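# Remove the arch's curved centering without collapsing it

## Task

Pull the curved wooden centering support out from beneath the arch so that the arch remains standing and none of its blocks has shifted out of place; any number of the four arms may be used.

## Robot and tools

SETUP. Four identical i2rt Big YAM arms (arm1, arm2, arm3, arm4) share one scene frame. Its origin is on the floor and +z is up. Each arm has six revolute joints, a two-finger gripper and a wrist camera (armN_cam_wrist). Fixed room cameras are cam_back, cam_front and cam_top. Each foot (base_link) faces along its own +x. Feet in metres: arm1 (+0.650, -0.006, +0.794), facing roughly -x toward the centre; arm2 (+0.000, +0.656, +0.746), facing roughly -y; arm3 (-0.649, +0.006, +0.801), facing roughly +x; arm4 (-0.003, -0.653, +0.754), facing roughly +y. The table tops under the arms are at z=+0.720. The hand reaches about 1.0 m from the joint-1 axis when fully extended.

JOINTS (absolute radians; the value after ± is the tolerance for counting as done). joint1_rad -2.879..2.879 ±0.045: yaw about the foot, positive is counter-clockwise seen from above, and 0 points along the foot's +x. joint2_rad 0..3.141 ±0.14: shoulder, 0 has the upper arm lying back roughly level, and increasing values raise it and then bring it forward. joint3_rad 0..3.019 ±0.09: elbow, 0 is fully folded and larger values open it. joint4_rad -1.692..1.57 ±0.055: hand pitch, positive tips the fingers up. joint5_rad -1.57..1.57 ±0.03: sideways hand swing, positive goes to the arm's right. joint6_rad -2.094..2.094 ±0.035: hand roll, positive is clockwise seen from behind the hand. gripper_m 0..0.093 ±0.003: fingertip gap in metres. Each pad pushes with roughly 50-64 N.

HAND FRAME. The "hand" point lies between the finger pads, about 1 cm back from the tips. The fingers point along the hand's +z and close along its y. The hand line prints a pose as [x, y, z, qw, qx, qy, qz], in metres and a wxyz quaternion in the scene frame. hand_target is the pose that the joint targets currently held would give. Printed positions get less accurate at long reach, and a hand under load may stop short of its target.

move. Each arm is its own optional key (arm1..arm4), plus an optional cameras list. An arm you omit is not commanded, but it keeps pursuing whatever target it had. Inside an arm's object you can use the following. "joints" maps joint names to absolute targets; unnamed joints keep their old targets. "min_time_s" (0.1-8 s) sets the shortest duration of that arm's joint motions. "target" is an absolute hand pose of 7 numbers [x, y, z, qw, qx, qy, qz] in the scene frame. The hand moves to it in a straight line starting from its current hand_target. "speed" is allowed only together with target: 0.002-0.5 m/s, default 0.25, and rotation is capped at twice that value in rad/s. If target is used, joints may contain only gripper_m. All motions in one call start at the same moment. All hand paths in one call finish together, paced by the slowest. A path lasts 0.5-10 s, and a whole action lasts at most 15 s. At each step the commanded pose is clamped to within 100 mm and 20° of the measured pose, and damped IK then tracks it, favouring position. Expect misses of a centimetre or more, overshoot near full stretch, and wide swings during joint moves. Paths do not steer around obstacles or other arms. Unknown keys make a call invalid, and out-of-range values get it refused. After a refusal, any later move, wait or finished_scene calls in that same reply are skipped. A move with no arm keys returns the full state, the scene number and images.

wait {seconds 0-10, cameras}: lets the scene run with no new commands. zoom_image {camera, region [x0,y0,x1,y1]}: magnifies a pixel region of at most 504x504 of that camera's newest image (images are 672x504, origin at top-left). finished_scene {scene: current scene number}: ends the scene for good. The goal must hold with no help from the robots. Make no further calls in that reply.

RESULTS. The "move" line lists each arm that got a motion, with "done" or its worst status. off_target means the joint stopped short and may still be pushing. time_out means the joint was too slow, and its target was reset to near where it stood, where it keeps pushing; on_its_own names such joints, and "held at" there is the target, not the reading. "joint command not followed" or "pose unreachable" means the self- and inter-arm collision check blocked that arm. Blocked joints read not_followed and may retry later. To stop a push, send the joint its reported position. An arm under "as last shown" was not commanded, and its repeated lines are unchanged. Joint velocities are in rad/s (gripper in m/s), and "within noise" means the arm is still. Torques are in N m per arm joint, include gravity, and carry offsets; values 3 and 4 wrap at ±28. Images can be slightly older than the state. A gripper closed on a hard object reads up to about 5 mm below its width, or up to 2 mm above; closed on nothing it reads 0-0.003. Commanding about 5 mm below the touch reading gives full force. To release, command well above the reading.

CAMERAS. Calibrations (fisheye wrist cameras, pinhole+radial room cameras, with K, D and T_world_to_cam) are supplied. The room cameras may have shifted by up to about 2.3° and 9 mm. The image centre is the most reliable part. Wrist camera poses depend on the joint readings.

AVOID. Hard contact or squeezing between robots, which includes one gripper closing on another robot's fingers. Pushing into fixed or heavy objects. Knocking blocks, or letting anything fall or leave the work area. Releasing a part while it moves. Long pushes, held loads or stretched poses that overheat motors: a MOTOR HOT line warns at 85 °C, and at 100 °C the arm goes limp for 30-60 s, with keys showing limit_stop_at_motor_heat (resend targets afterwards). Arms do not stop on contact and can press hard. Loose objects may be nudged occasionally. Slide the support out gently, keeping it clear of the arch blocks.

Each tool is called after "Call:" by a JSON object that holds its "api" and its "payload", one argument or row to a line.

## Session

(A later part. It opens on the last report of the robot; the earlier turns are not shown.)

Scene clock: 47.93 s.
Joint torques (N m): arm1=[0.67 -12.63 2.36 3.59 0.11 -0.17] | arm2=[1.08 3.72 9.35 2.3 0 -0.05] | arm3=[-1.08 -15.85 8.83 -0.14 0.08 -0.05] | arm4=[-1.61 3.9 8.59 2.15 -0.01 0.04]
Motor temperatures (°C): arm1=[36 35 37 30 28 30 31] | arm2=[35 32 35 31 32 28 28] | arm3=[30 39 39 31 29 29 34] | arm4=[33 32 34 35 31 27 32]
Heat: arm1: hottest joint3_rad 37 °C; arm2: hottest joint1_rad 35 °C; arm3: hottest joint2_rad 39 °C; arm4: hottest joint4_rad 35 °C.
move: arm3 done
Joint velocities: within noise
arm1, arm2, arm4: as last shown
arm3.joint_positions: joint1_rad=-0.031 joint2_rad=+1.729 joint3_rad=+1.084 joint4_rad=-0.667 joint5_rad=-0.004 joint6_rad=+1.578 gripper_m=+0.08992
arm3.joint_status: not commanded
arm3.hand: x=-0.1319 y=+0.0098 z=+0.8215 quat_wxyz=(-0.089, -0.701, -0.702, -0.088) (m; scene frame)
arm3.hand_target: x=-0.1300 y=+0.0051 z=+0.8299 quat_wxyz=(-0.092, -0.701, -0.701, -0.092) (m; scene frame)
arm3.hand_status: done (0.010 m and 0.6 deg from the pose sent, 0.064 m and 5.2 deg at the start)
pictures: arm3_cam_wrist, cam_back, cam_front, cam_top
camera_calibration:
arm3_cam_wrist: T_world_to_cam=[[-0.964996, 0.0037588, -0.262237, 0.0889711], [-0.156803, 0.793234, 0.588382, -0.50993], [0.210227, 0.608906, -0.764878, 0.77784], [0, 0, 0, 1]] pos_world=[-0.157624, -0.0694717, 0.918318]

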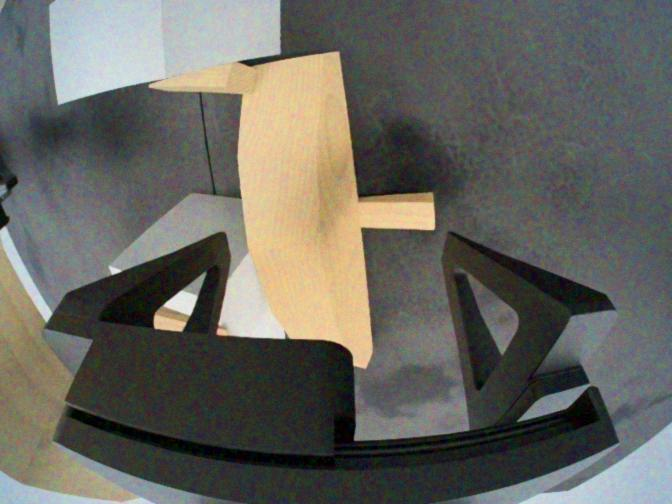

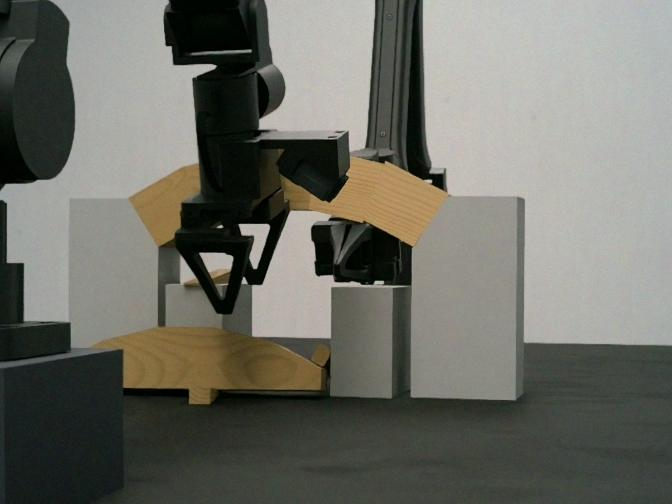

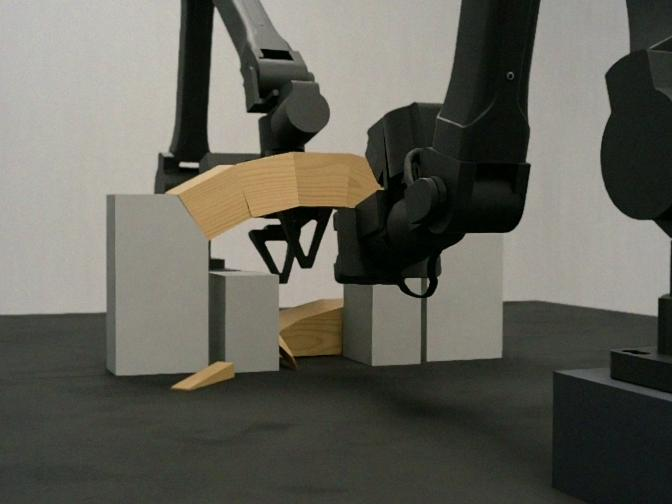

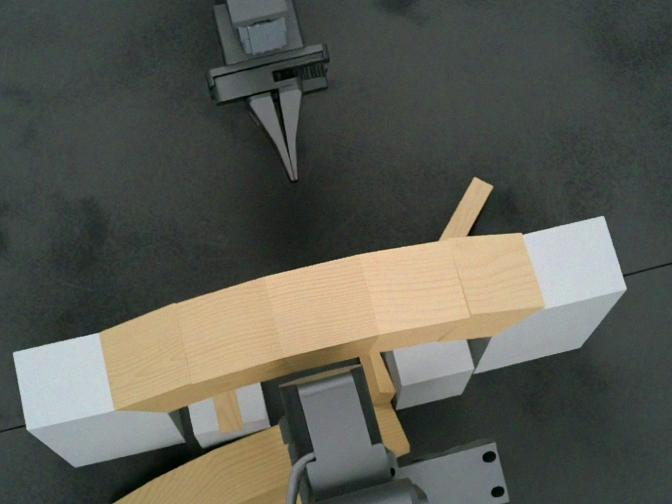

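Call:
{"api": "move", "payload": {
  "arm3": {"target":[-0.10,-0.002,0.83,0.2302,0.6686,0.6686,0.2302],"speed":0.3,"joints":{"gripper_m":0.0}}
}}

Call:
{"api": "move", "payload": {
  "arm3": {"target":[-0.035,-0.003,0.752,0.2302,0.6686,0.6686,0.2302],"speed":0.12},
  "cameras": ["arm3_cam_wrist","cam_front","cam_back"]
}}

Scene clock: 50.60 s.
Joint torques (N m): arm1=[0.73 -12.63 2.36 3.59 0.12 -0.17] | arm2=[1.26 3.66 9.28 2.25 0.01 -0.05] | arm3=[-1.14 -14.27 7.65 1.57 0.05 -0.08] | arm4=[-1.32 4.48 8.5 2.1 -0.02 0.03]
Motor temperatures (°C): arm1=[36 35 37 30 28 30 31] | arm2=[35 32 35 31 32 28 28] | arm3=[30 39 39 31 29 29 33] | arm4=[33 32 35 35 31 27 32]
Heat: arm1: hottest joint3_rad 37 °C; arm2: hottest joint1_rad 35 °C; arm3: hottest joint2_rad 39 °C; arm4: hottest joint3_rad 35 °C.
move: arm3 off_target
Joint velocities: within noise
arm1.joint_positions: joint1_rad=+0.076 joint2_rad=+1.826 joint3_rad=+0.541 joint4_rad=+1.070 joint5_rad=+0.059 joint6_rad=+0.026 gripper_m=+0.00012
arm1.joint_status: not commanded
arm1.hand: x=+0.1180 y=-0.0232 z=+0.8566 quat_wxyz=(-0.002, +0.777, -0.006, -0.629) (m; scene frame)
arm1.hand_target: x=+0.1199 y=-0.0300 z=+0.8697 quat_wxyz=(+0.000, +0.766, +0.000, -0.643) (m; scene frame)
arm1.hand_status: not commanded
arm2, arm4: as last shown
arm3.joint_positions: joint1_rad=-0.047 joint2_rad=+1.687 joint3_rad=+0.879 joint4_rad=-0.122 joint5_rad=-0.013 joint6_rad=+1.570 gripper_m=+0.00017
arm3.joint_status: all done
arm3.hand: x=-0.1039 y=+0.0031 z=+0.8205 quat_wxyz=(-0.219, -0.672, -0.672, -0.221) (m; scene frame)
arm3.hand_target: x=-0.1000 y=-0.0019 z=+0.8301 quat_wxyz=(-0.230, -0.669, -0.669, -0.230) (m; scene frame)
arm3.hand_status: off_target (0.011 m and 1.8 deg from the pose sent, 0.035 m and 23.6 deg at the start)
pictures: none

Scene clock: 52.07 s.
Joint torques (N m): arm1=[0.62 -12.57 2.33 3.56 0.12 -0.15] | arm2=[1.2 3.6 9.33 2.32 -0.01 -0.05] | arm3=[-0.79 -12.86 9.58 1.01 0.07 -0.07] | arm4=[-0.91 3.84 8.62 2.17 0 0.01]
Motor temperatures (°C): arm1=[36 35 37 30 28 30 31] | arm2=[35 32 35 31 32 28 28] | arm3=[30 39 39 31 29 29 33] | arm4=[33 32 35 35 31 27 32]
Heat: arm1: hottest joint3_rad 37 °C; arm2: hottest joint1_rad 35 °C; arm3: hottest joint2_rad 39 °C; arm4: hottest joint3_rad 35 °C.
move: arm3 off_target
Joint velocities: within noise
arm1, arm2, arm4: as last shown
arm3.joint_positions: joint1_rad=-0.051 joint2_rad=+1.930 joint3_rad=+1.012 joint4_rad=+0.019 joint5_rad=-0.013 joint6_rad=+1.570 gripper_m=+0.00016
arm3.joint_status: not commanded
arm3.hand: x=-0.0445 y=-0.0001 z=+0.7602 quat_wxyz=(-0.230, -0.670, -0.667, -0.231) (m; scene frame)
arm3.hand_target: x=-0.0355 y=-0.0030 z=+0.7522 quat_wxyz=(-0.230, -0.669, -0.669, -0.230) (m; scene frame)
arm3.hand_status: off_target (0.013 m and 0.3 deg from the pose sent, 0.097 m and 1.8 deg at the start)
pictures: arm3_cam_wrist, cam_back, cam_front
camera_calibration:
arm3_cam_wrist: T_world_to_cam=[[-0.778418, 0.00911377, -0.62768, 0.443449], [-0.376952, 0.792766, 0.478988, -0.378857], [0.501968, 0.609458, -0.613668, 0.616729], [0, 0, 0, 1]] pos_world=[-0.1072, -0.0795664, 0.838279]

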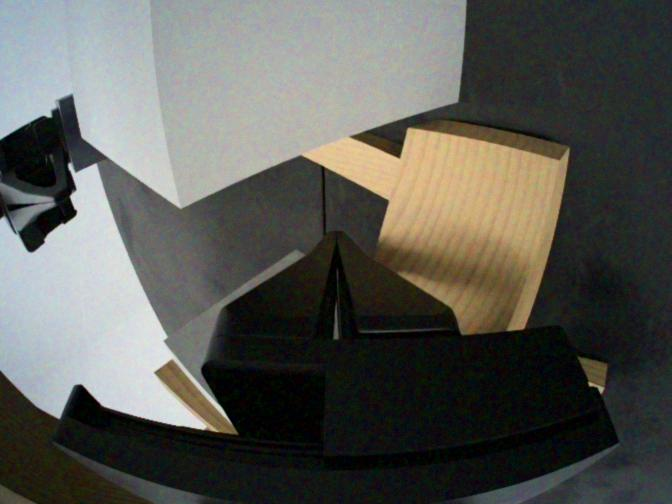

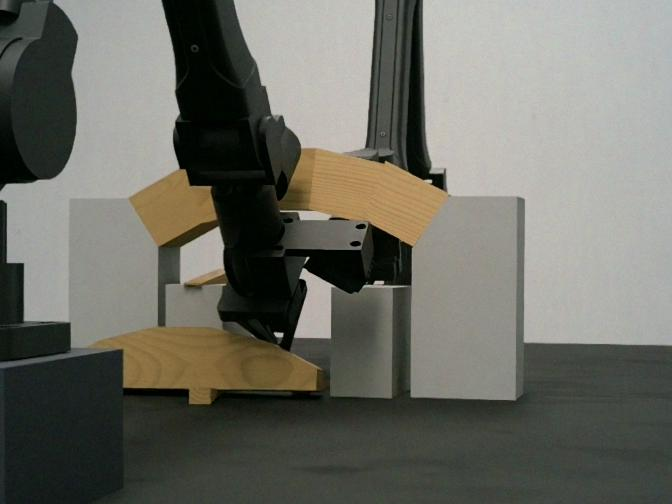

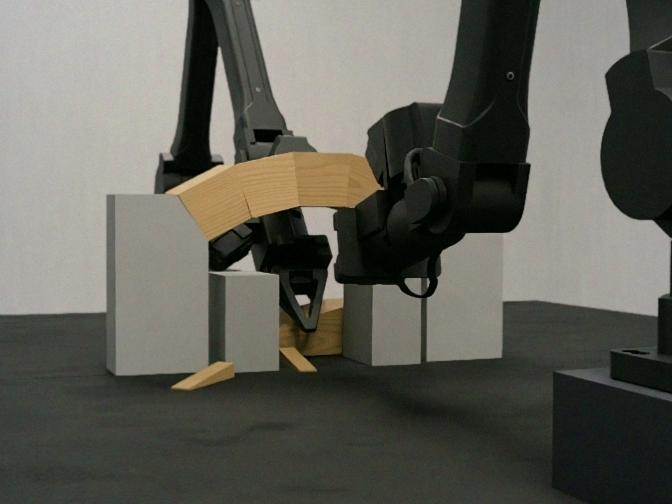

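Call:
{"api": "move", "payload": {
  "arm3": {"target":[-0.125,-0.003,0.764,0.2302,0.6686,0.6686,0.2302],"speed":0.08},
  "cameras": ["arm3_cam_wrist","cam_front","cam_back","cam_top"]
}}

Scene clock: 53.93 s.
Joint torques (N m): arm1=[0.67 -12.81 2.33 3.6 0.12 -0.18] | arm2=[1.32 3.84 9.36 2.3 -0.01 -0.07] | arm3=[-0.79 -14.39 5.11 1.2 -0.02 -0.09] | arm4=[-0.67 3.72 8.62 2.02 -0.02 0.05]
Motor temperatures (°C): arm1=[36 35 36 30 28 30 31] | arm2=[35 32 35 31 32 28 28] | arm3=[30 39 39 31 29 29 33] | arm4=[33 32 35 35 31 27 32]
Heat: arm1: hottest joint1_rad 36 °C; arm2: hottest joint1_rad 35 °C; arm3: hottest joint2_rad 39 °C; arm4: hottest joint3_rad 35 °C.
move: arm3 done
Joint velocities: within noise
arm1, arm2, arm4: as last shown
arm3.joint_positions: joint1_rad=-0.054 joint2_rad=+1.803 joint3_rad=+0.783 joint4_rad=+0.107 joint5_rad=-0.013 joint6_rad=+1.570 gripper_m=+0.00016
arm3.joint_status: not commanded
arm3.hand: x=-0.1226 y=-0.0006 z=+0.7590 quat_wxyz=(-0.226, -0.672, -0.668, -0.226) (m; scene frame)
arm3.hand_target: x=-0.1250 y=-0.0030 z=+0.7639 quat_wxyz=(-0.230, -0.669, -0.669, -0.230) (m; scene frame)
arm3.hand_status: done (0.006 m and 0.8 deg from the pose sent, 0.081 m and 0.3 deg at the start)
pictures: arm3_cam_wrist, cam_back, cam_front, cam_top
camera_calibration:
arm3_cam_wrist: T_world_to_cam=[[-0.786662, 0.0113542, -0.61728, 0.372976], [-0.368388, 0.793702, 0.484074, -0.410188], [0.495432, 0.608201, -0.620192, 0.659641], [0, 0, 0, 1]] pos_world=[-0.18451, -0.0798629, 0.837896]

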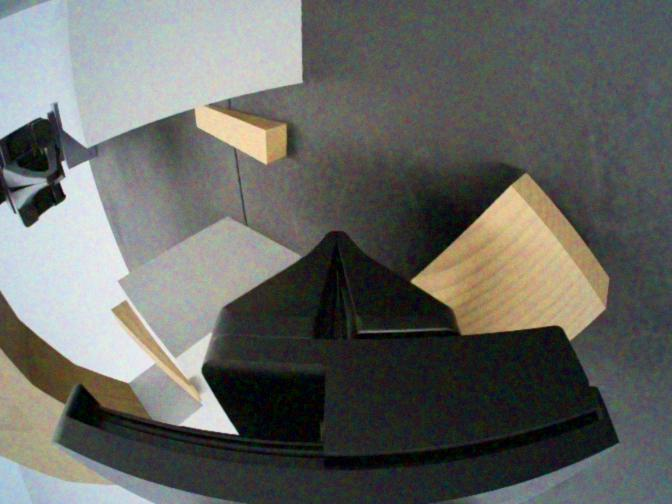

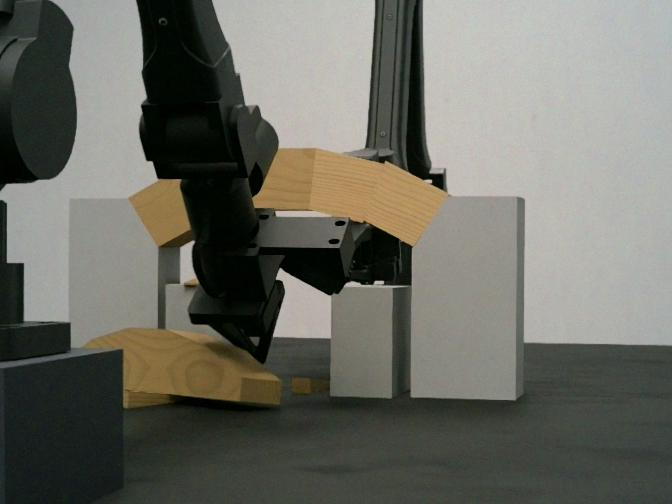

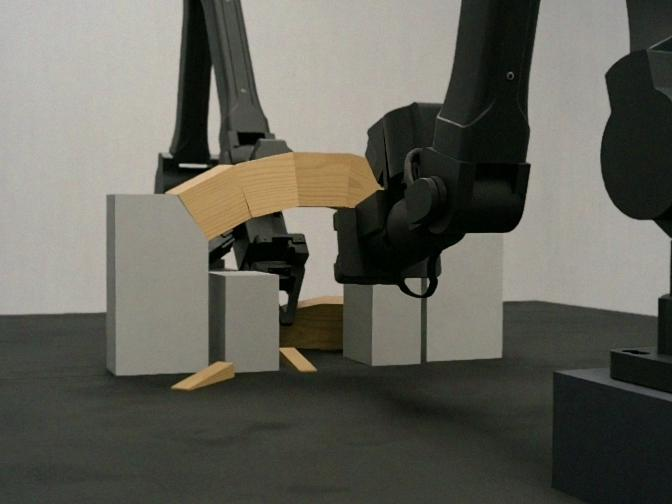

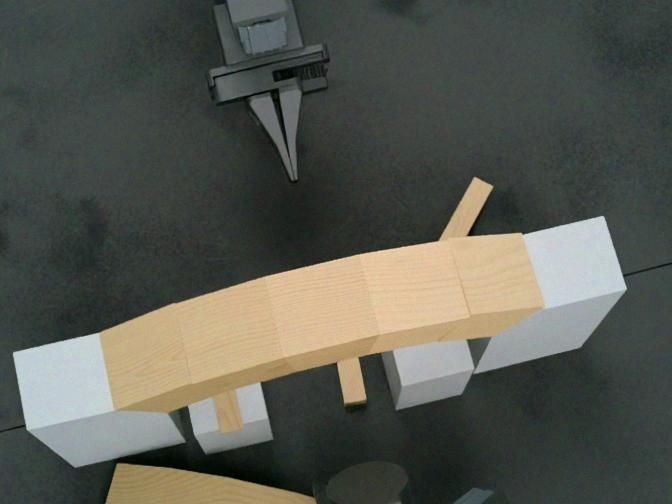

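Call:
{"api": "move", "payload": {
  "arm3": {"target":[-0.16,-0.003,0.84,0.2302,0.6686,0.6686,0.2302],"speed":0.2},
  "cameras": ["arm3_cam_wrist","cam_top","cam_back"]
}}

Scene clock: 56.20 s.
Joint torques (N m): arm1=[0.62 -12.69 2.33 3.58 0.11 -0.17] | arm2=[1.08 3.49 9.31 2.3 -0.01 -0.06] | arm3=[-0.85 -11.75 7.72 0.46 0.06 -0.08] | arm4=[-1.14 3.96 8.58 2.04 -0.01 0.02]
Motor temperatures (°C): arm1=[36 35 36 30 28 30 31] | arm2=[35 32 35 31 32 28 28] | arm3=[30 39 39 31 29 29 33] | arm4=[33 32 35 35 31 27 32]
Heat: arm1: hottest joint1_rad 36 °C; arm2: hottest joint1_rad 35 °C; arm3: hottest joint2_rad 39 °C; arm4: hottest joint3_rad 35 °C.
move: arm3 done
Joint velocities: within noise
arm1, arm2, arm4: as last shown
arm3.joint_positions: joint1_rad=-0.054 joint2_rad=+1.533 joint3_rad=+0.716 joint4_rad=-0.086 joint5_rad=-0.017 joint6_rad=+1.565 gripper_m=+0.00016
arm3.joint_status: not commanded
arm3.hand: x=-0.1589 y=+0.0010 z=+0.8355 quat_wxyz=(-0.228, -0.670, -0.668, -0.230) (m; scene frame)
arm3.hand_target: x=-0.1599 y=-0.0030 z=+0.8399 quat_wxyz=(-0.230, -0.669, -0.669, -0.230) (m; scene frame)
arm3.hand_status: done (0.006 m and 0.3 deg from the pose sent, 0.089 m and 0.8 deg at the start)
pictures: arm3_cam_wrist, cam_back, cam_top
camera_calibration:
arm3_cam_wrist: T_world_to_cam=[[-0.781481, 0.00742777, -0.623885, 0.397978], [-0.37682, 0.791349, 0.481429, -0.460941], [0.497286, 0.61132, -0.615625, 0.720537], [0, 0, 0, 1]] pos_world=[-0.220992, -0.0786699, 0.913783]

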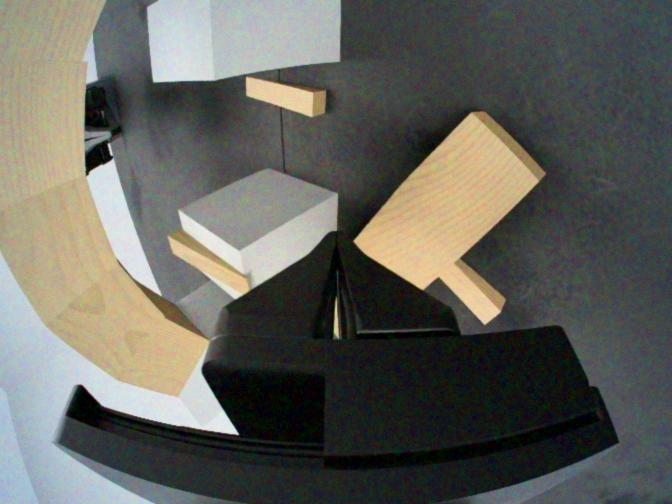

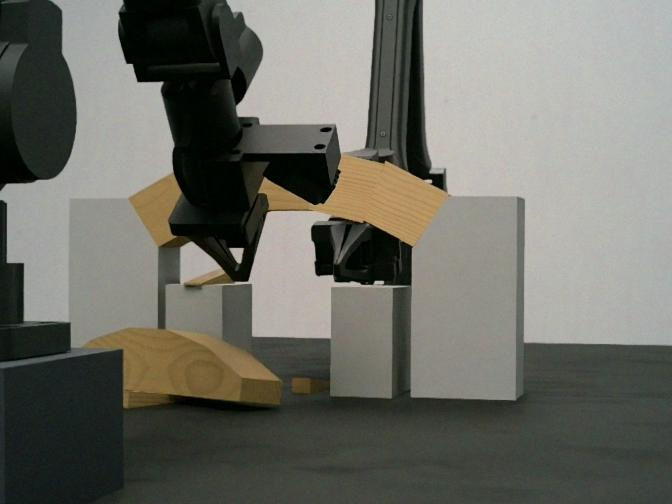

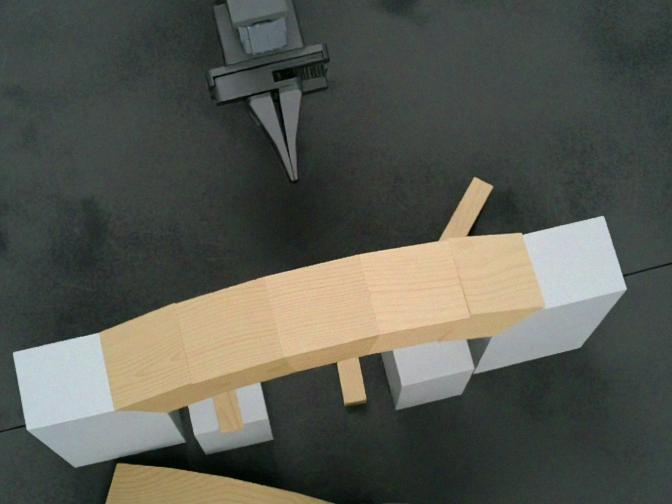

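Call:
{"api": "finished_scene", "payload": {
  "scene": 2
}}

The scene is finished: the task was done.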